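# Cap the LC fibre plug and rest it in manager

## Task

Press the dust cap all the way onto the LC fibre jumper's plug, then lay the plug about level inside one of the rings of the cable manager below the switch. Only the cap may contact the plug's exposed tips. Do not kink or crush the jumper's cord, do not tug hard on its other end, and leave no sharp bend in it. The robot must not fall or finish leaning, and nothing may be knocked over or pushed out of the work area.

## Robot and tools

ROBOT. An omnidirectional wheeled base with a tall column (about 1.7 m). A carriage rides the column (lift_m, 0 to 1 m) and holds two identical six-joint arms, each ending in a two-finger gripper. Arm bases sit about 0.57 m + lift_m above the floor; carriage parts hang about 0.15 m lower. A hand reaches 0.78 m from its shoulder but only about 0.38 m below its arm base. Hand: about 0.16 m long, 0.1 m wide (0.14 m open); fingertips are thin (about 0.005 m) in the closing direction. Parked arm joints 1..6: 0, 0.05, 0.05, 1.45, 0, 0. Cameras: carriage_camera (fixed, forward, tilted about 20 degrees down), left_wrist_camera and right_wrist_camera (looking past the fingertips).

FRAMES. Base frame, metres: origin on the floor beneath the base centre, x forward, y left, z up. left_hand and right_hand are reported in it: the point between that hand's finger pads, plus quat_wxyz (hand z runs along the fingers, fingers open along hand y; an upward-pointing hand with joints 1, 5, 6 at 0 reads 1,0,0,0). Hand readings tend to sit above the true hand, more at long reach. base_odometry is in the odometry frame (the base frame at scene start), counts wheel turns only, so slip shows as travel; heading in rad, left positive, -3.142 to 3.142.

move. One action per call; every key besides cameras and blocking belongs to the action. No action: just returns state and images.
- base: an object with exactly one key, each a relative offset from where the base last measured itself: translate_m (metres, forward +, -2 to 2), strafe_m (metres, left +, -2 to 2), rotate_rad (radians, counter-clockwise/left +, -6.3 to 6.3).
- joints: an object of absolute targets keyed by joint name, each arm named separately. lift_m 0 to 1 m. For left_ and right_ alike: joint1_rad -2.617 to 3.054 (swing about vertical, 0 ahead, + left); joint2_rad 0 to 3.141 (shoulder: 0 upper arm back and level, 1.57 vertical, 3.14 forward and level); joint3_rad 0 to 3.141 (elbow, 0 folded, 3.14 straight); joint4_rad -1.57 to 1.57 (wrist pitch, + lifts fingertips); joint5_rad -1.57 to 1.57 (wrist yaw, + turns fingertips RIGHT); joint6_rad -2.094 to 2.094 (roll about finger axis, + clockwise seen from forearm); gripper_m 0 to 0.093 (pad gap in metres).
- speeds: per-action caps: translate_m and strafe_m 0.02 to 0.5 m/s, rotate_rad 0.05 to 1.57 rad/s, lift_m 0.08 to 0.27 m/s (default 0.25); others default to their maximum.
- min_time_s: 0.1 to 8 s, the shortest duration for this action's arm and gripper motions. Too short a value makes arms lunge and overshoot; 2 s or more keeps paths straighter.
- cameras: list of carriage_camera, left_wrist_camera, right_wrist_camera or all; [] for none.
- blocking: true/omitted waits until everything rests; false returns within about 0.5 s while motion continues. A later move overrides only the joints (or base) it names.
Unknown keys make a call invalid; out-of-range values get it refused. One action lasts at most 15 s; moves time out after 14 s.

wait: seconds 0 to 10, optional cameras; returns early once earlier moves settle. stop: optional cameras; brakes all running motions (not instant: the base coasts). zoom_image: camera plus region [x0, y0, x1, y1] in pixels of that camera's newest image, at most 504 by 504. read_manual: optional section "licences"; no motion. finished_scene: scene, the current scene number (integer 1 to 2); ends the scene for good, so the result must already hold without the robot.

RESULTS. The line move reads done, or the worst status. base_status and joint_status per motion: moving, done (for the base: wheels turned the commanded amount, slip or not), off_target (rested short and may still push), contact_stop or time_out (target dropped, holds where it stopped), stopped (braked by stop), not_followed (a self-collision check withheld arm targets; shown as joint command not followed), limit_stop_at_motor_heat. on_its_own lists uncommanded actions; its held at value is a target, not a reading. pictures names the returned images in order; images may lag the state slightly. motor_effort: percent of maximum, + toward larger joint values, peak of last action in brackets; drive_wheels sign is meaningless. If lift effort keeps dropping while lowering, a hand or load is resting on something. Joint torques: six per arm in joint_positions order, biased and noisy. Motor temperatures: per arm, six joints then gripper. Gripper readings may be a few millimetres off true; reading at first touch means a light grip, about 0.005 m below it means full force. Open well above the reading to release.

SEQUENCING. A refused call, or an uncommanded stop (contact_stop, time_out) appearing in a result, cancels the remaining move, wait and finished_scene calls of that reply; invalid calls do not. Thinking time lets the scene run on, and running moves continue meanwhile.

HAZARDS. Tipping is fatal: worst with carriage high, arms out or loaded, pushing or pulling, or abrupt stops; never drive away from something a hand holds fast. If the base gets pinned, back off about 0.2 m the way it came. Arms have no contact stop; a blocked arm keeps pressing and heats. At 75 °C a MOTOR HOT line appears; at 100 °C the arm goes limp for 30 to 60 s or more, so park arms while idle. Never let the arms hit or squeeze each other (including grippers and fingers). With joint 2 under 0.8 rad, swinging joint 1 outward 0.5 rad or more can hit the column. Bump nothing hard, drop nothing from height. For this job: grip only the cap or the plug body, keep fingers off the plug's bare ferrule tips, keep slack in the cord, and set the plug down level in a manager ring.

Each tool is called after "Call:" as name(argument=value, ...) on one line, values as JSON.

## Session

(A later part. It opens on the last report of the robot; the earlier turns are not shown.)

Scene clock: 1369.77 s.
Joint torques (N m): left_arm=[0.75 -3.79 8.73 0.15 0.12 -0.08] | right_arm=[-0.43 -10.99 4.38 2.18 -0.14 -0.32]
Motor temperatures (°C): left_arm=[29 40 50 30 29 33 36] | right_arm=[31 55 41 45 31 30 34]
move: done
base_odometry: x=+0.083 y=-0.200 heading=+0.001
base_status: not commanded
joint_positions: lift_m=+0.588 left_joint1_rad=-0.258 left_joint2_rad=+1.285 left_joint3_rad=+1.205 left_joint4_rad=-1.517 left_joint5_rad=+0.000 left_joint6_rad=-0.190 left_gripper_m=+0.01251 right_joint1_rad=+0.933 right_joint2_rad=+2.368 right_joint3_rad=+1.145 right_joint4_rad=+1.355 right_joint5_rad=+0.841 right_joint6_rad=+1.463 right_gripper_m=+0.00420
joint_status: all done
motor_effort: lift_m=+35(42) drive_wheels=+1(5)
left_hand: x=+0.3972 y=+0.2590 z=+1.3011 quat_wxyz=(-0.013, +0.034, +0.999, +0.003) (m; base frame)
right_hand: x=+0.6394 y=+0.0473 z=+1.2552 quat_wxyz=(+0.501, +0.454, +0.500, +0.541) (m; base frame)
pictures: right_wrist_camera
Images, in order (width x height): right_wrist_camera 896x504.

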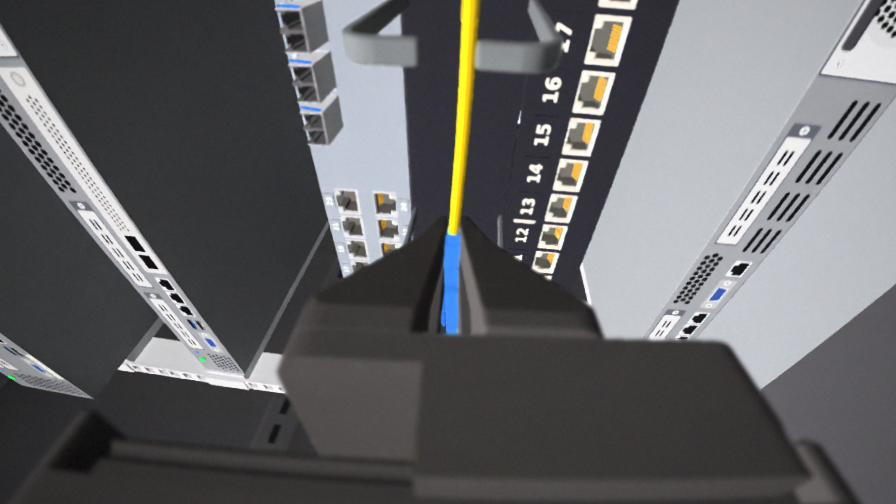

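Call:
move(joints={"left_joint1_rad": -0.46, "left_joint2_rad": 1.46, "left_joint3_rad": 1.315, "left_joint4_rad": -1.315, "left_joint5_rad": -0.038, "left_joint6_rad": -2.03}, min_time_s=2)

Call:
move(joints={"left_joint1_rad": -0.569, "left_joint2_rad": 1.83, "left_joint3_rad": 1.625, "left_joint4_rad": -1.257, "left_joint5_rad": -0.046, "left_joint6_rad": -2.085}, min_time_s=2, cameras=["left_wrist_camera", "carriage_camera"])

Scene clock: 1407.40 s.
Joint torques (N m): left_arm=[-0.59 -3.79 9.91 0.43 -0.15 -0.08] | right_arm=[-0.44 -11.03 4.38 2.18 -0.14 -0.31]
move: done
base_odometry: x=+0.083 y=-0.200 heading=+0.001
base_status: not commanded
joint_positions: lift_m=+0.588 left_joint1_rad=-0.451 left_joint2_rad=+1.450 left_joint3_rad=+1.281 left_joint4_rad=-1.329 left_joint5_rad=-0.025 left_joint6_rad=-2.017 left_gripper_m=+0.01251 right_joint1_rad=+0.933 right_joint2_rad=+2.368 right_joint3_rad=+1.145 right_joint4_rad=+1.355 right_joint5_rad=+0.841 right_joint6_rad=+1.463 right_gripper_m=+0.00420
joint_status: all done
motor_effort: lift_m=+35(36) drive_wheels=+2(6)
left_hand: x=+0.4492 y=+0.1984 z=+1.2883 quat_wxyz=(+0.024, -0.705, +0.708, -0.030) (m; base frame)
right_hand: x=+0.6394 y=+0.0473 z=+1.2552 quat_wxyz=(+0.501, +0.454, +0.500, +0.541) (m; base frame)
pictures: none

Scene clock: 1409.70 s.
Joint torques (N m): left_arm=[-0.61 -6.72 9.92 0.42 -0.15 -0.1] | right_arm=[-0.46 -11.03 4.37 2.18 -0.13 -0.31]
move: done
base_odometry: x=+0.083 y=-0.200 heading=+0.001
base_status: not commanded
joint_positions: lift_m=+0.588 left_joint1_rad=-0.561 left_joint2_rad=+1.817 left_joint3_rad=+1.591 left_joint4_rad=-1.270 left_joint5_rad=-0.033 left_joint6_rad=-2.070 left_gripper_m=+0.01251 right_joint1_rad=+0.933 right_joint2_rad=+2.368 right_joint3_rad=+1.145 right_joint4_rad=+1.355 right_joint5_rad=+0.841 right_joint6_rad=+1.463 right_gripper_m=+0.00420
joint_status: all done
joint sent to its limit — left_joint6_rad, lower limit.
motor_effort: lift_m=+35(36) drive_wheels=+1(6)
left_hand: x=+0.5190 y=+0.1228 z=+1.2678 quat_wxyz=(+0.025, -0.685, +0.727, -0.032) (m; base frame)
right_hand: x=+0.6394 y=+0.0473 z=+1.2552 quat_wxyz=(+0.501, +0.454, +0.500, +0.541) (m; base frame)
pictures: carriage_camera, left_wrist_camera
Images, in order (width x height): carriage_camera 896x504, left_wrist_camera 896x504.

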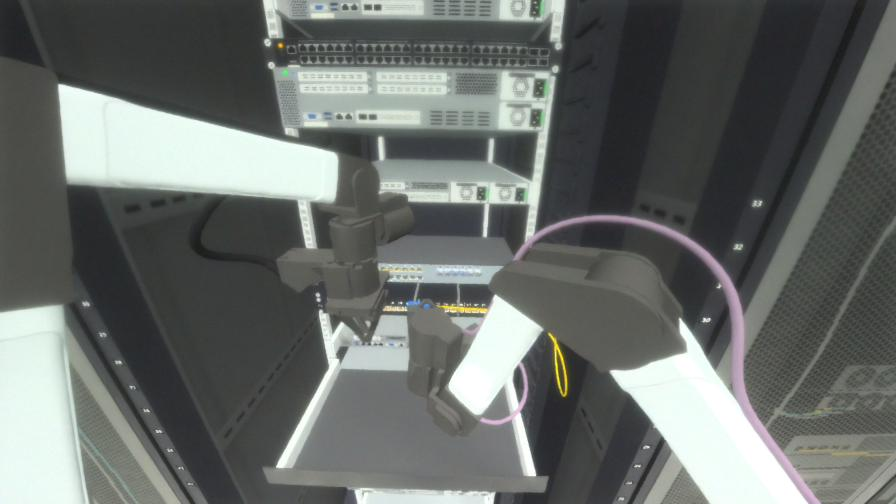

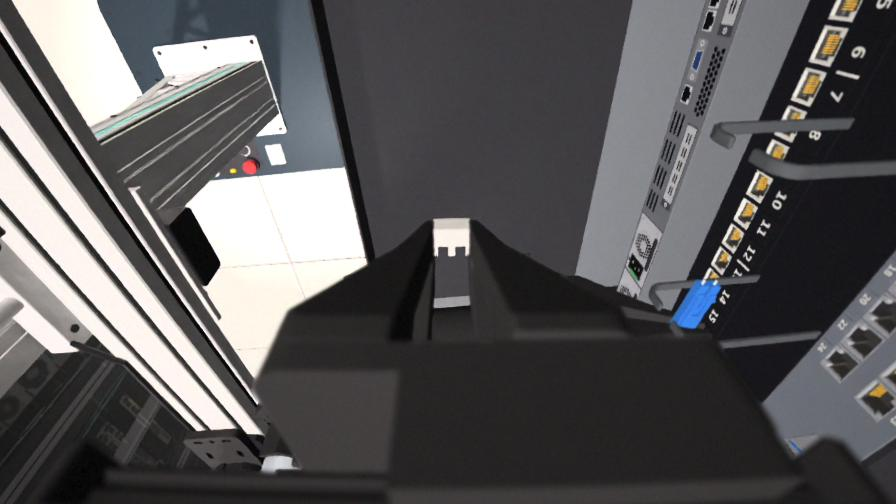

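Call:
move(joints={"left_joint1_rad": -0.460, "left_joint2_rad": 2.134, "left_joint3_rad": 2.036, "left_joint4_rad": -1.388, "left_joint5_rad": -0.05, "left_joint6_rad": -2.028}, min_time_s=2.5, cameras=["left_wrist_camera"])

Call:
zoom_image(camera="left_wrist_camera", region=[380, 170, 660, 450])

Scene clock: 1424.43 s.
Joint torques (N m): left_arm=[0.69 -8.81 9.84 0.15 -0.15 0.11] | right_arm=[-0.47 -11.03 4.38 2.18 -0.14 -0.31]
move: done
base_odometry: x=+0.083 y=-0.200 heading=+0.001
base_status: not commanded
joint_positions: lift_m=+0.588 left_joint1_rad=-0.468 left_joint2_rad=+2.119 left_joint3_rad=+2.003 left_joint4_rad=-1.375 left_joint5_rad=-0.037 left_joint6_rad=-2.039 left_gripper_m=+0.01251 right_joint1_rad=+0.933 right_joint2_rad=+2.368 right_joint3_rad=+1.145 right_joint4_rad=+1.355 right_joint5_rad=+0.841 right_joint6_rad=+1.463 right_gripper_m=+0.00420
joint_status: all done
motor_effort: lift_m=+35(36) drive_wheels=+2(8)
left_hand: x=+0.5998 y=+0.1198 z=+1.2649 quat_wxyz=(+0.030, -0.707, +0.706, -0.032) (m; base frame)
right_hand: x=+0.6394 y=+0.0473 z=+1.2552 quat_wxyz=(+0.501, +0.454, +0.500, +0.541) (m; base frame)
pictures: left_wrist_camera
Images, in order (width x height): left_wrist_camera 896x504.

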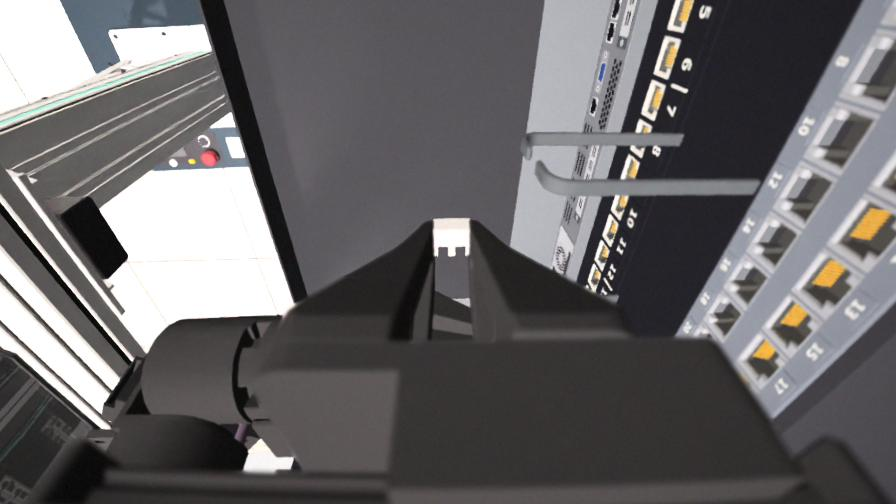

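Scaled by 1.800 from the camera's 896x504 image, which has a finer 1280x720 frame.

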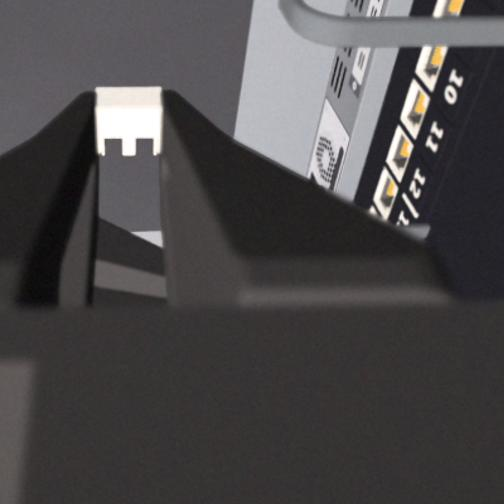

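Call:
move(joints={"left_joint1_rad": -0.4316, "left_joint2_rad": 2.2645, "left_joint3_rad": 2.238, "left_joint4_rad": -1.459, "left_joint6_rad": -2.0}, min_time_s=1.5, cameras=["left_wrist_camera", "right_wrist_camera", "carriage_camera"])

Call:
zoom_image(camera="left_wrist_camera", region=[360, 170, 540, 350])

Call:
zoom_image(camera="right_wrist_camera", region=[358, 200, 538, 380])

Scene clock: 1453.97 s.
Joint torques (N m): left_arm=[1.87 -7.31 9.95 0.98 -0.14 0.12] | right_arm=[-0.46 -11.03 4.38 2.18 -0.14 -0.31]
Motor temperatures (°C): left_arm=[29 47 54 30 29 33 36] | right_arm=[31 51 41 48 31 30 35]
move: off_target
base_odometry: x=+0.083 y=-0.200 heading=+0.001
base_status: not commanded
joint_positions: lift_m=+0.588 left_joint1_rad=-0.454 left_joint2_rad=+2.225 left_joint3_rad=+2.200 left_joint4_rad=-1.537 left_joint5_rad=-0.039 left_joint6_rad=-2.011 left_gripper_m=+0.01251 right_joint1_rad=+0.933 right_joint2_rad=+2.368 right_joint3_rad=+1.145 right_joint4_rad=+1.355 right_joint5_rad=+0.841 right_joint6_rad=+1.463 right_gripper_m=+0.00420
joint_status: left_joint1_rad off_target (ended at -0.454, target -0.432); left_joint4_rad off_target (ended at -1.537, target -1.459); the others done
motor_effort: lift_m=+35(36) drive_wheels=+0(5)
left_hand: x=+0.6040 y=+0.1249 z=+1.2710 quat_wxyz=(+0.020, -0.702, +0.712, +0.002) (m; base frame)
right_hand: x=+0.6394 y=+0.0473 z=+1.2552 quat_wxyz=(+0.501, +0.454, +0.500, +0.542) (m; base frame)
pictures: carriage_camera, left_wrist_camera, right_wrist_camera
Images, in order (width x height): carriage_camera 896x504, left_wrist_camera 896x504, right_wrist_camera 896x504.

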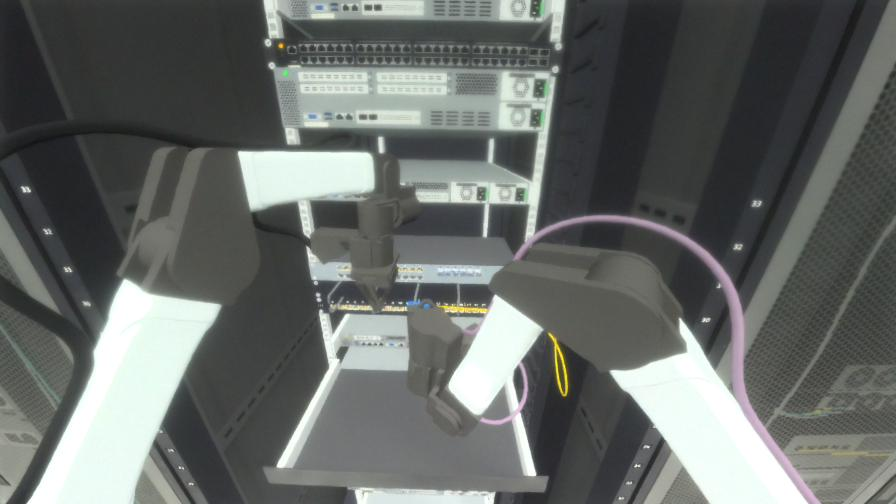

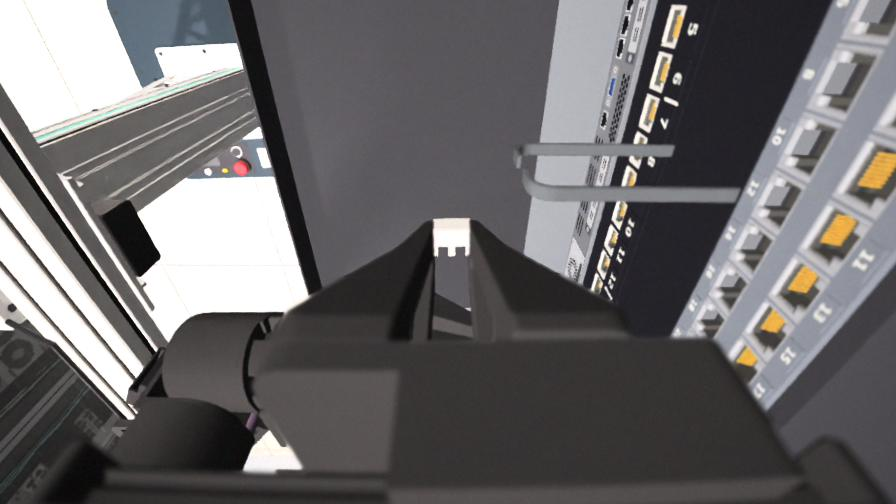

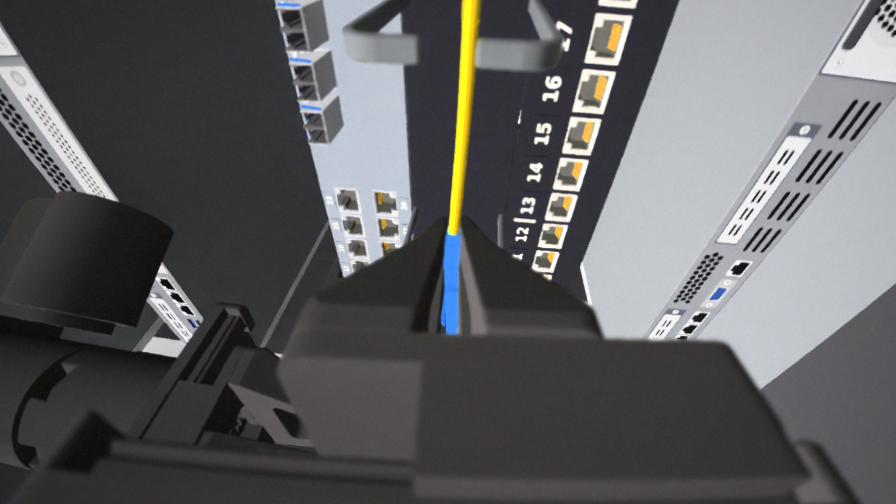

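Scaled by 2.800 from the camera's 896x504 image, which has a finer 1280x720 frame.

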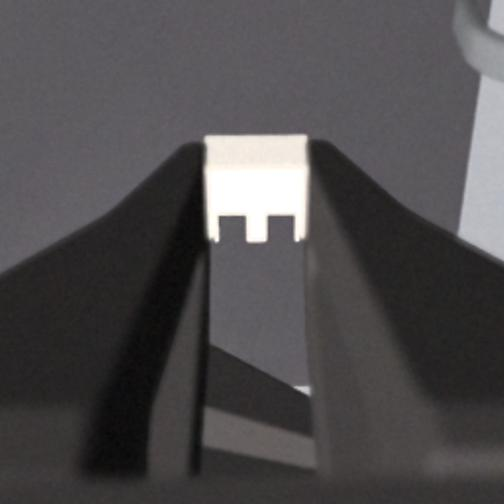

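Scaled by 2.800 from the camera's 896x504 image, which has a finer 1280x720 frame.

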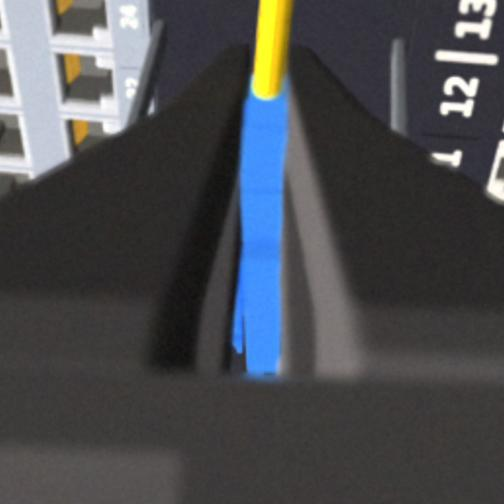

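Call:
zoom_image(camera="right_wrist_camera", region=[0, 150, 400, 504])

Call:
zoom_image(camera="carriage_camera", region=[290, 140, 550, 340])

Scaled by 1.260 from the camera's 896x504 image, which has a finer 1280x720 frame.

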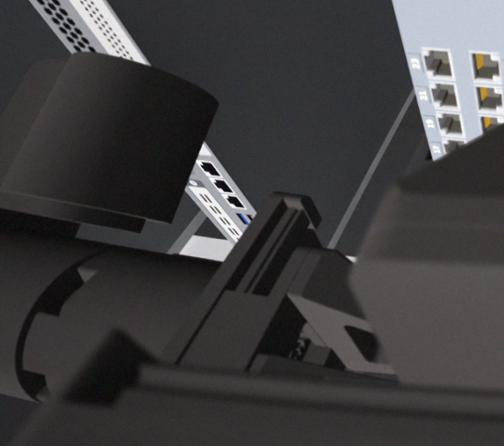

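Scaled by 1.938 from the camera's 896x504 image, which has a finer 1280x720 frame.

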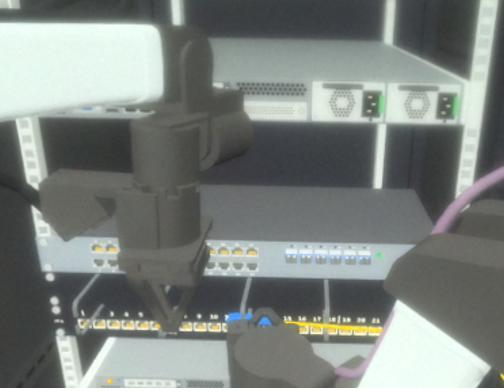

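Call:
move(joints={"left_joint1_rad": -0.468, "left_joint2_rad": 2.09, "left_joint3_rad": 1.98, "left_joint4_rad": -1.385, "left_joint6_rad": -2.04}, min_time_s=1, cameras=["left_wrist_camera"])

Call:
zoom_image(camera="left_wrist_camera", region=[400, 180, 896, 504])

Scene clock: 1594.03 s.
Joint torques (N m): left_arm=[-0.59 -13.14 5.6 0.35 -0.14 -0.09] | right_arm=[-0.46 -11 4.36 2.18 -0.13 -0.31]
Motor temperatures (°C): left_arm=[30 49 60 32 29 33 36] | right_arm=[31 51 41 49 31 30 36]
move: done
base_odometry: x=+0.083 y=-0.200 heading=+0.001
base_status: not commanded
joint_positions: lift_m=+0.588 left_joint1_rad=-0.460 left_joint2_rad=+2.127 left_joint3_rad=+1.994 left_joint4_rad=-1.400 left_joint5_rad=-0.039 left_joint6_rad=-2.029 left_gripper_m=+0.01251 right_joint1_rad=+0.933 right_joint2_rad=+2.368 right_joint3_rad=+1.145 right_joint4_rad=+1.355 right_joint5_rad=+0.841 right_joint6_rad=+1.463 right_gripper_m=+0.00420
joint_status: all done
motor_effort: lift_m=+35(36) drive_wheels=+5(6)
left_hand: x=+0.5942 y=+0.1266 z=+1.2590 quat_wxyz=(+0.024, -0.706, +0.707, -0.012) (m; base frame)
right_hand: x=+0.6394 y=+0.0473 z=+1.2552 quat_wxyz=(+0.501, +0.454, +0.500, +0.542) (m; base frame)
pictures: left_wrist_camera
Images, in order (width x height): left_wrist_camera 896x504.

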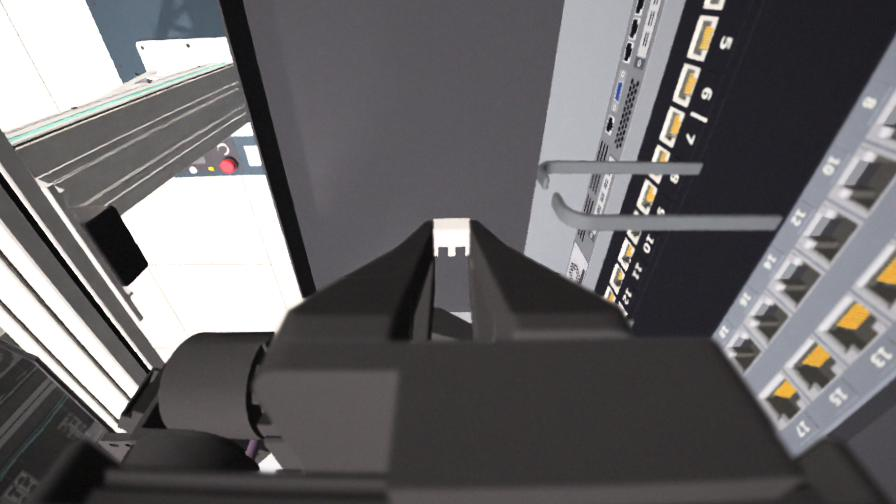

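Scaled by 1.016 from the camera's 896x504 image, which has a finer 1280x720 frame.

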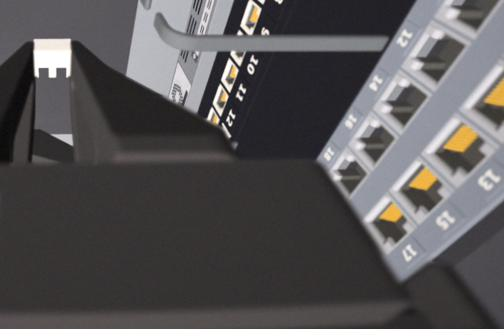

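Call:
move(joints={"left_joint1_rad": -0.553, "left_joint2_rad": 1.80, "left_joint3_rad": 1.58, "left_joint4_rad": -1.27, "left_joint6_rad": -2.05}, min_time_s=1.5)

Call:
move(joints={"left_joint1_rad": -0.46, "left_joint2_rad": 1.45, "left_joint3_rad": 1.27, "left_joint4_rad": -1.33, "left_joint6_rad": -2.03}, min_time_s=1.5)

Scene clock: 1611.63 s.
Joint torques (N m): left_arm=[-0.61 -10.66 5.65 0.36 -0.14 -0.09] | right_arm=[-0.44 -11.02 4.38 2.18 -0.14 -0.31]
Motor temperatures (°C): left_arm=[29 52 56 32 29 33 36] | right_arm=[31 52 41 49 31 30 36]
move: done
base_odometry: x=+0.083 y=-0.200 heading=+0.001
base_status: not commanded
joint_positions: lift_m=+0.588 left_joint1_rad=-0.545 left_joint2_rad=+1.835 left_joint3_rad=+1.595 left_joint4_rad=-1.285 left_joint5_rad=-0.039 left_joint6_rad=-2.039 left_gripper_m=+0.01251 right_joint1_rad=+0.933 right_joint2_rad=+2.368 right_joint3_rad=+1.145 right_joint4_rad=+1.355 right_joint5_rad=+0.841 right_joint6_rad=+1.463 right_gripper_m=+0.00420
joint_status: all done
motor_effort: lift_m=+35(36) drive_wheels=-2(7)
left_hand: x=+0.5202 y=+0.1300 z=+1.2628 quat_wxyz=(+0.025, -0.680, +0.733, -0.017) (m; base frame)
right_hand: x=+0.6394 y=+0.0473 z=+1.2552 quat_wxyz=(+0.501, +0.454, +0.500, +0.542) (m; base frame)
pictures: none

Scene clock: 1613.43 s.
Joint torques (N m): left_arm=[0.7 -6.65 5.65 0.13 -0.13 0.11] | right_arm=[-0.44 -11.02 4.38 2.18 -0.14 -0.31]
Motor temperatures (°C): left_arm=[29 52 56 32 29 33 36] | right_arm=[31 52 41 49 31 30 36]
move: done
base_odometry: x=+0.083 y=-0.200 heading=+0.001
base_status: not commanded
joint_positions: lift_m=+0.588 left_joint1_rad=-0.468 left_joint2_rad=+1.473 left_joint3_rad=+1.285 left_joint4_rad=-1.319 left_joint5_rad=-0.039 left_joint6_rad=-2.039 left_gripper_m=+0.01251 right_joint1_rad=+0.933 right_joint2_rad=+2.368 right_joint3_rad=+1.145 right_joint4_rad=+1.355 right_joint5_rad=+0.841 right_joint6_rad=+1.463 right_gripper_m=+0.00420
joint_status: all done
motor_effort: lift_m=+35(36) drive_wheels=+1(6)
left_hand: x=+0.4521 y=+0.1948 z=+1.2840 quat_wxyz=(+0.029, -0.707, +0.706, -0.024) (m; base frame)
right_hand: x=+0.6394 y=+0.0473 z=+1.2552 quat_wxyz=(+0.501, +0.454, +0.500, +0.542) (m; base frame)
pictures: none

Call:
move(joints={"right_joint2_rad": 2.343}, min_time_s=0.5)

Call:
move(joints={"right_joint1_rad": 0.905, "right_joint2_rad": 2.314, "right_joint3_rad": 1.076, "right_joint4_rad": 1.383, "right_joint5_rad": 0.810}, min_time_s=1.5, cameras=["right_wrist_camera"])

Call:
zoom_image(camera="right_wrist_camera", region=[358, 180, 538, 360])

Scene clock: 1631.43 s.
Joint torques (N m): left_arm=[0.7 -6.63 5.65 0.14 -0.13 0.11] | right_arm=[-0.44 -15.04 4.38 2.18 -0.14 -0.32]
move: done
base_odometry: x=+0.083 y=-0.200 heading=+0.001
base_status: not commanded
joint_positions: lift_m=+0.588 left_joint1_rad=-0.468 left_joint2_rad=+1.473 left_joint3_rad=+1.285 left_joint4_rad=-1.319 left_joint5_rad=-0.039 left_joint6_rad=-2.039 left_gripper_m=+0.01251 right_joint1_rad=+0.933 right_joint2_rad=+2.368 right_joint3_rad=+1.145 right_joint4_rad=+1.355 right_joint5_rad=+0.841 right_joint6_rad=+1.463 right_gripper_m=+0.00420
joint_status: all done
motor_effort: lift_m=+35(35) drive_wheels=+4(6)
left_hand: x=+0.4521 y=+0.1948 z=+1.2840 quat_wxyz=(+0.029, -0.707, +0.706, -0.024) (m; base frame)
right_hand: x=+0.6394 y=+0.0473 z=+1.2552 quat_wxyz=(+0.501, +0.454, +0.500, +0.542) (m; base frame)
pictures: none

Scene clock: 1633.23 s.
Joint torques (N m): left_arm=[0.73 -6.64 5.64 0.13 -0.14 0.1] | right_arm=[-0.65 -15.28 3.82 2.28 -0.16 -0.31]
move: done
base_odometry: x=+0.083 y=-0.200 heading=+0.001
base_status: not commanded
joint_positions: lift_m=+0.588 left_joint1_rad=-0.468 left_joint2_rad=+1.473 left_joint3_rad=+1.285 left_joint4_rad=-1.319 left_joint5_rad=-0.039 left_joint6_rad=-2.039 left_gripper_m=+0.01251 right_joint1_rad=+0.911 right_joint2_rad=+2.345 right_joint3_rad=+1.087 right_joint4_rad=+1.379 right_joint5_rad=+0.821 right_joint6_rad=+1.463 right_gripper_m=+0.00420
joint_status: all done
motor_effort: lift_m=+35(36) drive_wheels=+2(6)
left_hand: x=+0.4521 y=+0.1948 z=+1.2840 quat_wxyz=(+0.029, -0.707, +0.706, -0.024) (m; base frame)
right_hand: x=+0.6397 y=+0.0324 z=+1.2530 quat_wxyz=(+0.502, +0.453, +0.503, +0.538) (m; base frame)
pictures: right_wrist_camera
Images, in order (width x height): right_wrist_camera 896x504.

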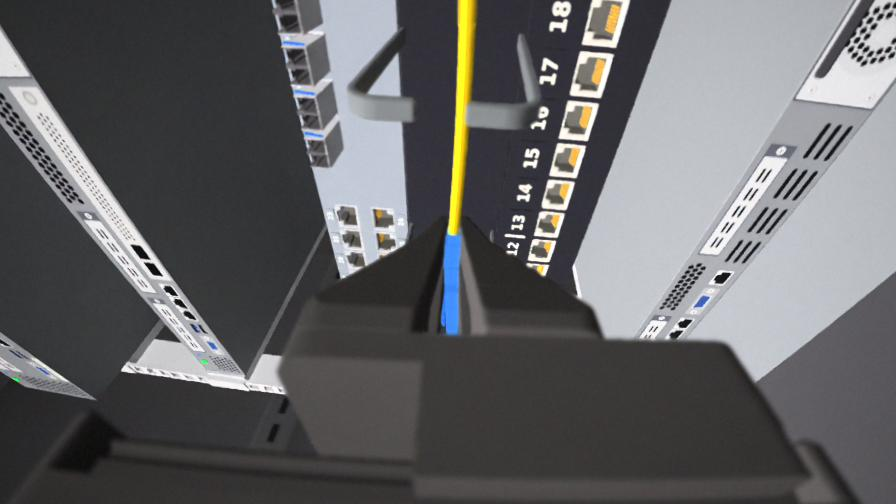

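Scaled by 2.800 from the camera's 896x504 image, which has a finer 1280x720 frame.

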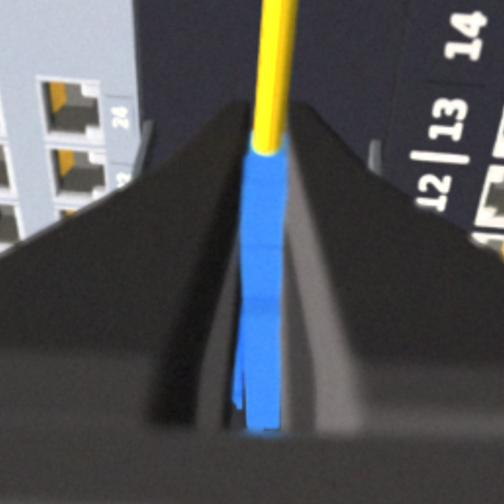

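Call:
move(joints={"right_joint1_rad": 0.8842, "right_joint2_rad": 2.276, "right_joint3_rad": 1.024, "right_joint4_rad": 1.4087, "right_joint5_rad": 0.789, "right_joint6_rad": 1.478}, min_time_s=1.5, cameras=["right_wrist_camera"])

Call:
zoom_image(camera="right_wrist_camera", region=[298, 60, 598, 360])

Scene clock: 1642.03 s.
Joint torques (N m): left_arm=[0.73 -6.65 5.65 0.13 -0.13 0.11] | right_arm=[-0.61 -14.84 3.78 2.28 -0.15 -0.09]
move: done
base_odometry: x=+0.083 y=-0.200 heading=+0.001
base_status: not commanded
joint_positions: lift_m=+0.588 left_joint1_rad=-0.468 left_joint2_rad=+1.473 left_joint3_rad=+1.285 left_joint4_rad=-1.319 left_joint5_rad=-0.039 left_joint6_rad=-2.039 left_gripper_m=+0.01251 right_joint1_rad=+0.890 right_joint2_rad=+2.306 right_joint3_rad=+1.035 right_joint4_rad=+1.405 right_joint5_rad=+0.799 right_joint6_rad=+1.467 right_gripper_m=+0.00420
joint_status: all done
motor_effort: lift_m=+35(36) drive_wheels=+3(6)
left_hand: x=+0.4521 y=+0.1948 z=+1.2840 quat_wxyz=(+0.029, -0.707, +0.706, -0.024) (m; base frame)
right_hand: x=+0.6397 y=+0.0189 z=+1.2612 quat_wxyz=(+0.502, +0.453, +0.498, +0.543) (m; base frame)
pictures: right_wrist_camera
Images, in order (width x height): right_wrist_camera 896x504.

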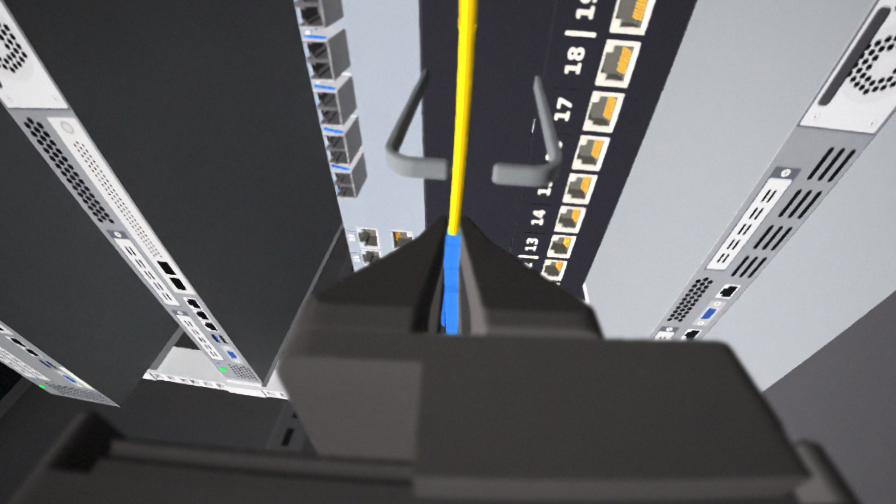

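Scaled by 1.680 from the camera's 896x504 image, which has a finer 1280x720 frame.

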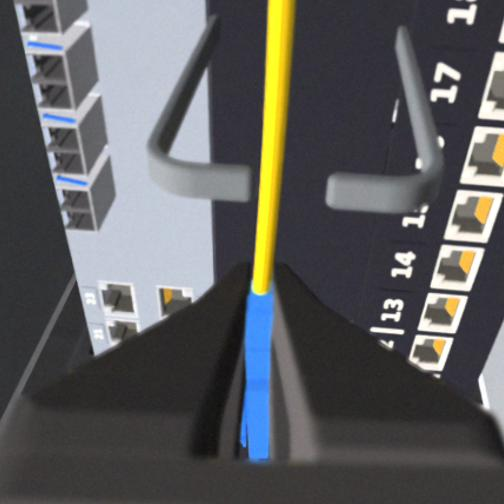

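Call:
move(joints={"right_joint1_rad": 0.8752, "right_joint2_rad": 2.277, "right_joint3_rad": 1.001, "right_joint4_rad": 1.419, "right_joint5_rad": 0.780, "right_joint6_rad": 1.482}, min_time_s=1, cameras=["right_wrist_camera"])

Call:
zoom_image(camera="right_wrist_camera", region=[298, 60, 598, 360])

Scene clock: 1659.60 s.
Joint torques (N m): left_arm=[0.7 -6.63 5.67 0.13 -0.14 0.11] | right_arm=[-0.62 -14.58 3.71 2.3 -0.15 -0.1]
Motor temperatures (°C): left_arm=[29 49 51 31 29 33 37] | right_arm=[31 55 40 48 31 30 36]
move: done
base_odometry: x=+0.083 y=-0.200 heading=+0.001
base_status: not commanded
joint_positions: lift_m=+0.588 left_joint1_rad=-0.468 left_joint2_rad=+1.473 left_joint3_rad=+1.285 left_joint4_rad=-1.319 left_joint5_rad=-0.039 left_joint6_rad=-2.039 left_gripper_m=+0.01251 right_joint1_rad=+0.881 right_joint2_rad=+2.306 right_joint3_rad=+1.012 right_joint4_rad=+1.415 right_joint5_rad=+0.791 right_joint6_rad=+1.471 right_gripper_m=+0.00420
joint_status: all done
motor_effort: lift_m=+35(36) drive_wheels=+0(5)
left_hand: x=+0.4521 y=+0.1948 z=+1.2840 quat_wxyz=(+0.029, -0.707, +0.706, -0.024) (m; base frame)
right_hand: x=+0.6395 y=+0.0128 z=+1.2560 quat_wxyz=(+0.501, +0.454, +0.501, +0.540) (m; base frame)
pictures: right_wrist_camera
Images, in order (width x height): right_wrist_camera 896x504.

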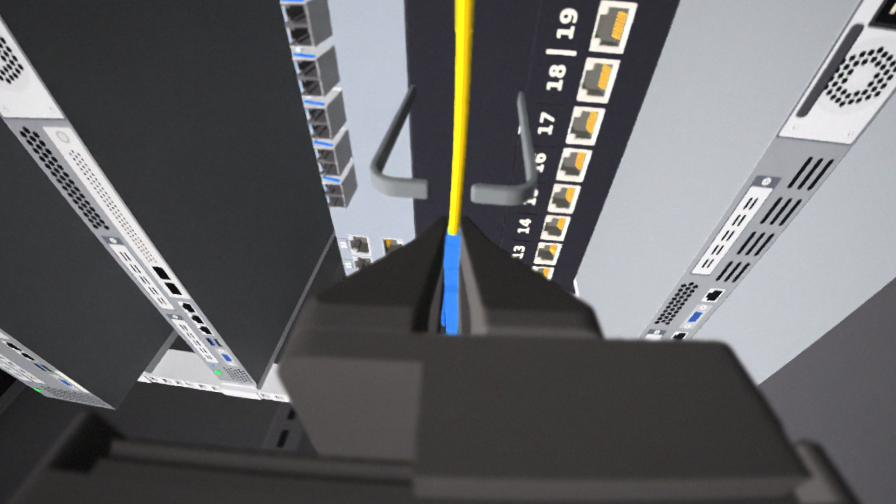

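Scaled by 1.680 from the camera's 896x504 image, which has a finer 1280x720 frame.

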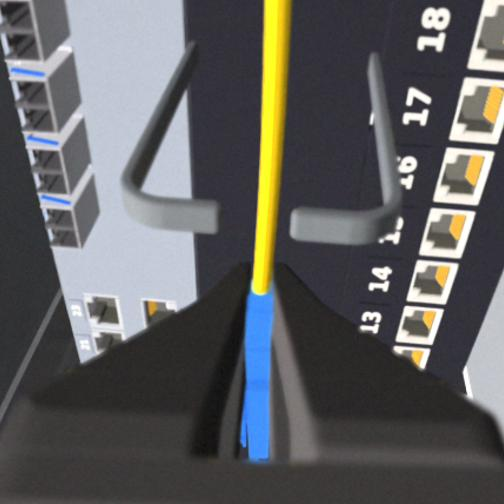

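Call:
move(joints={"right_joint1_rad": 0.8865, "right_joint5_rad": 0.7995, "right_joint6_rad": 1.465, "lift_m": 0.5895}, speeds={"lift_m": 0.08}, min_time_s=0.5)

Call:
move(joints={"right_joint1_rad": 0.9376, "right_joint2_rad": 2.2474, "right_joint3_rad": 0.9297, "right_joint4_rad": 1.4667, "right_joint5_rad": 0.8496, "right_joint6_rad": 1.456}, min_time_s=1.5, cameras=["right_wrist_camera"])

Call:
zoom_image(camera="right_wrist_camera", region=[298, 60, 598, 360])

Scene clock: 1675.30 s.
Joint torques (N m): left_arm=[0.72 -6.52 5.78 0.14 -0.13 0.11] | right_arm=[0.54 -14.27 3.82 2.25 0.05 -0.29]
Motor temperatures (°C): left_arm=[29 48 51 31 29 33 37] | right_arm=[31 56 40 48 31 30 36]
move: done
base_odometry: x=+0.083 y=-0.200 heading=+0.001
base_status: not commanded
joint_positions: lift_m=+0.589 left_joint1_rad=-0.468 left_joint2_rad=+1.471 left_joint3_rad=+1.283 left_joint4_rad=-1.319 left_joint5_rad=-0.039 left_joint6_rad=-2.039 left_gripper_m=+0.01251 right_joint1_rad=+0.881 right_joint2_rad=+2.302 right_joint3_rad=+1.010 right_joint4_rad=+1.418 right_joint5_rad=+0.790 right_joint6_rad=+1.472 right_gripper_m=+0.00420
joint_status: all done
motor_effort: lift_m=+37(41) drive_wheels=+3(5)
left_hand: x=+0.4516 y=+0.1951 z=+1.2853 quat_wxyz=(+0.028, -0.707, +0.706, -0.024) (m; base frame)
right_hand: x=+0.6393 y=+0.0126 z=+1.2590 quat_wxyz=(+0.501, +0.454, +0.500, +0.541) (m; base frame)
pictures: none

Scene clock: 1677.10 s.
Joint torques (N m): left_arm=[0.73 -6.5 5.79 0.14 -0.14 0.11] | right_arm=[0.54 -14.13 3.45 2.26 0.07 -0.33]
Motor temperatures (°C): left_arm=[29 48 51 31 29 33 37] | right_arm=[31 57 40 48 31 30 36]
move: done
base_odometry: x=+0.083 y=-0.200 heading=+0.001
base_status: not commanded
joint_positions: lift_m=+0.589 left_joint1_rad=-0.468 left_joint2_rad=+1.471 left_joint3_rad=+1.283 left_joint4_rad=-1.319 left_joint5_rad=-0.039 left_joint6_rad=-2.039 left_gripper_m=+0.01251 right_joint1_rad=+0.932 right_joint2_rad=+2.276 right_joint3_rad=+0.940 right_joint4_rad=+1.463 right_joint5_rad=+0.839 right_joint6_rad=+1.466 right_gripper_m=+0.00420
joint_status: all done
motor_effort: lift_m=+37(37) drive_wheels=+3(6)
left_hand: x=+0.4516 y=+0.1951 z=+1.2853 quat_wxyz=(+0.028, -0.707, +0.706, -0.024) (m; base frame)
right_hand: x=+0.6145 y=+0.0135 z=+1.2577 quat_wxyz=(+0.500, +0.454, +0.502, +0.541) (m; base frame)
pictures: right_wrist_camera
Images, in order (width x height): right_wrist_camera 896x504.

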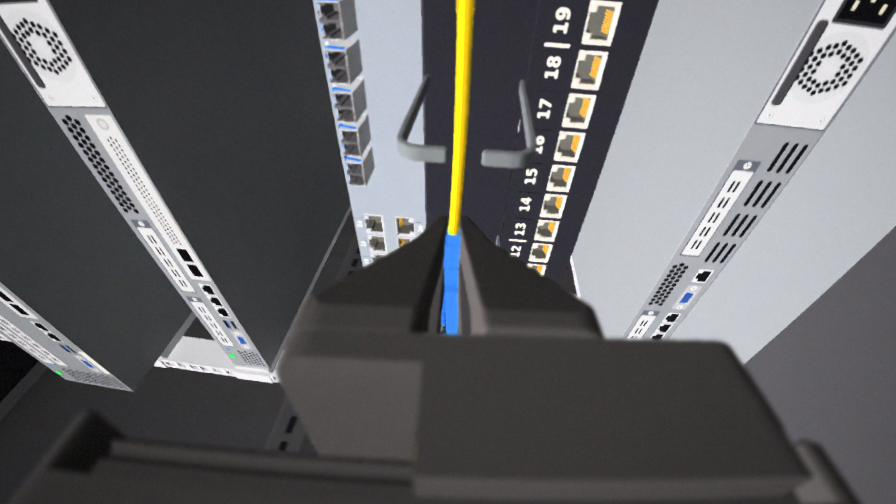

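Scaled by 1.680 from the camera's 896x504 image, which has a finer 1280x720 frame.

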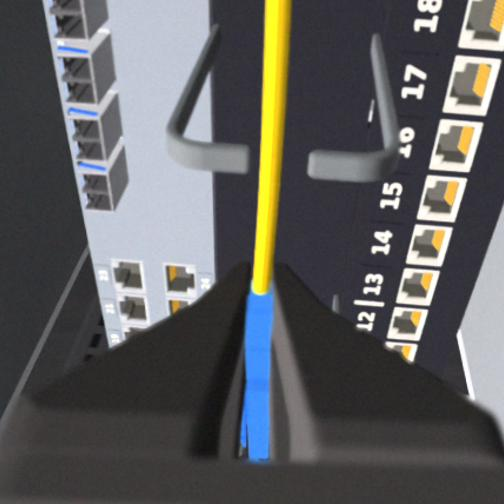

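Call:
move(joints={"lift_m": 0.5872, "right_joint1_rad": 0.9923, "right_joint2_rad": 2.2235, "right_joint3_rad": 0.864, "right_joint4_rad": 1.517, "right_joint5_rad": 0.9038, "right_joint6_rad": 1.445}, speeds={"lift_m": 0.08}, min_time_s=1.5, cameras=["right_wrist_camera", "carriage_camera"])

Call:
zoom_image(camera="right_wrist_camera", region=[298, 60, 598, 360])

Call:
zoom_image(camera="carriage_camera", region=[330, 240, 590, 440])

Scene clock: 1687.70 s.
Joint torques (N m): left_arm=[0.7 -6.41 5.9 0.14 -0.13 0.1] | right_arm=[0.55 -13.56 3.21 2.2 0.06 -0.33]
Motor temperatures (°C): left_arm=[29 47 50 31 29 33 37] | right_arm=[31 59 39 49 31 30 36]
move: done
base_odometry: x=+0.083 y=-0.200 heading=+0.001
base_status: not commanded
joint_positions: lift_m=+0.587 left_joint1_rad=-0.468 left_joint2_rad=+1.470 left_joint3_rad=+1.282 left_joint4_rad=-1.320 left_joint5_rad=-0.039 left_joint6_rad=-2.039 left_gripper_m=+0.01251 right_joint1_rad=+0.986 right_joint2_rad=+2.251 right_joint3_rad=+0.875 right_joint4_rad=+1.513 right_joint5_rad=+0.893 right_joint6_rad=+1.455 right_gripper_m=+0.00420
joint_status: all done
motor_effort: lift_m=+33(34) drive_wheels=+0(7)
left_hand: x=+0.4510 y=+0.1954 z=+1.2831 quat_wxyz=(+0.028, -0.707, +0.706, -0.023) (m; base frame)
right_hand: x=+0.5896 y=+0.0134 z=+1.2561 quat_wxyz=(+0.500, +0.454, +0.501, +0.541) (m; base frame)
pictures: carriage_camera, right_wrist_camera
Images, in order (width x height): carriage_camera 896x504, right_wrist_camera 896x504.

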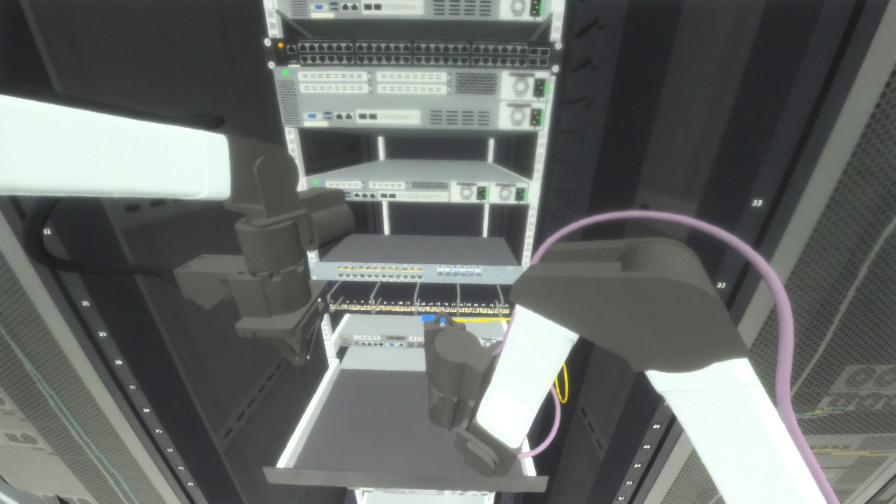

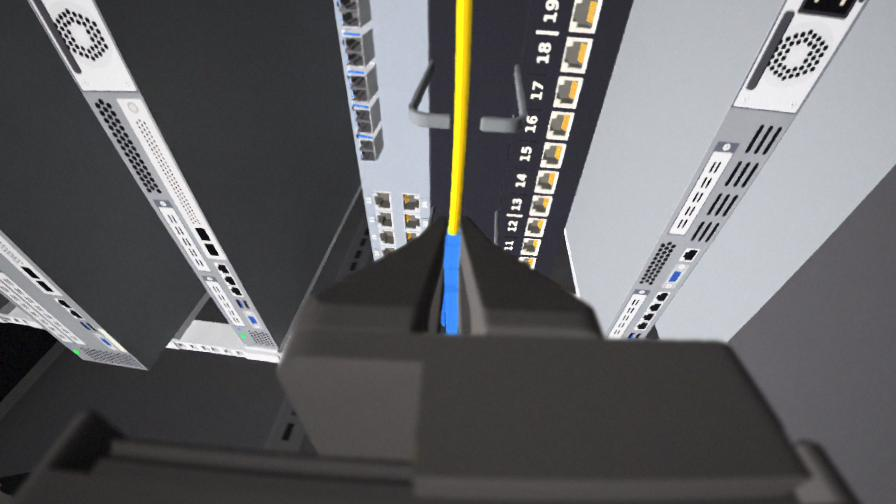

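Scaled by 1.680 from the camera's 896x504 image, which has a finer 1280x720 frame.

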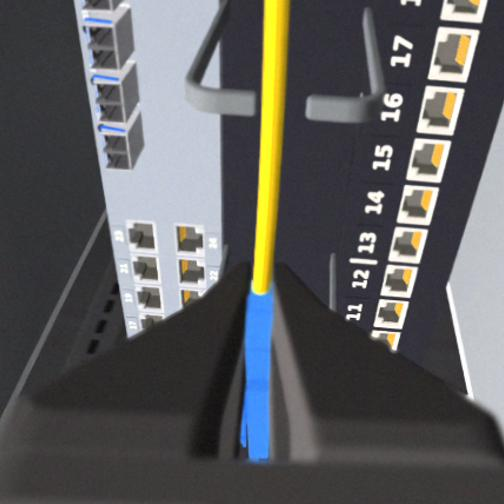

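Scaled by 1.938 from the camera's 896x504 image, which has a finer 1280x720 frame.

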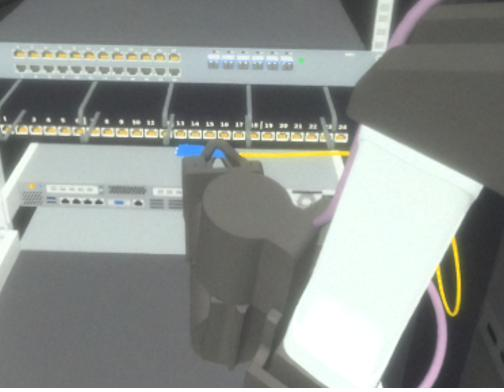

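Call:
move(cameras=["all"])

Scene clock: 1723.67 s.
Joint torques (N m): left_arm=[0.7 -6.41 5.9 0.14 -0.13 0.11] | right_arm=[0.54 -13.57 3.21 2.21 0.05 -0.32]
Motor temperatures (°C): left_arm=[29 45 51 31 29 33 37] | right_arm=[31 61 39 49 31 30 36]
base_odometry: x=+0.083 y=-0.200 heading=+0.001
base_status: not commanded
joint_positions: lift_m=+0.587 left_joint1_rad=-0.468 left_joint2_rad=+1.470 left_joint3_rad=+1.282 left_joint4_rad=-1.320 left_joint5_rad=-0.039 left_joint6_rad=-2.039 left_gripper_m=+0.01251 right_joint1_rad=+0.986 right_joint2_rad=+2.251 right_joint3_rad=+0.875 right_joint4_rad=+1.513 right_joint5_rad=+0.893 right_joint6_rad=+1.455 right_gripper_m=+0.00420
joint_status: all done
motor_effort: lift_m=+33(34) drive_wheels=+3(7)
left_hand: x=+0.4510 y=+0.1954 z=+1.2831 quat_wxyz=(+0.028, -0.707, +0.706, -0.023) (m; base frame)
right_hand: x=+0.5896 y=+0.0134 z=+1.2561 quat_wxyz=(+0.500, +0.454, +0.501, +0.541) (m; base frame)
pictures: carriage_camera, left_wrist_camera, right_wrist_camera
Images, in order (width x height): carriage_camera 896x504, left_wrist_camera 896x504, right_wrist_camera 896x504.

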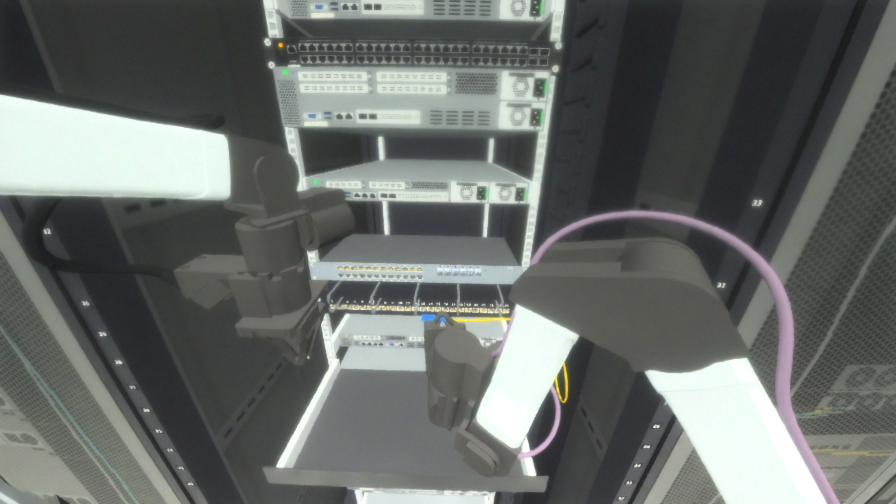

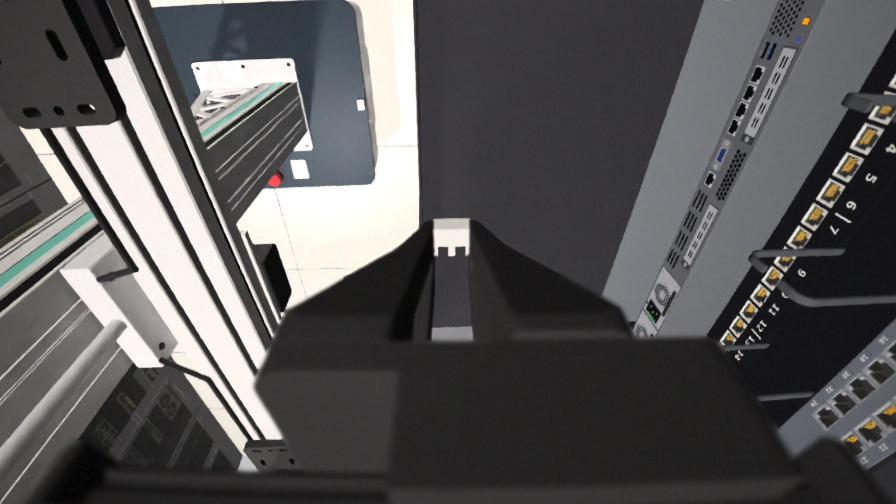

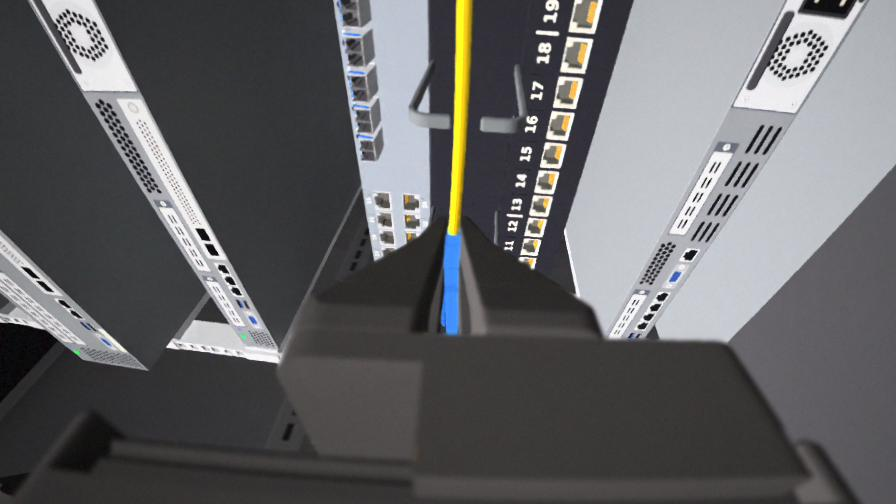

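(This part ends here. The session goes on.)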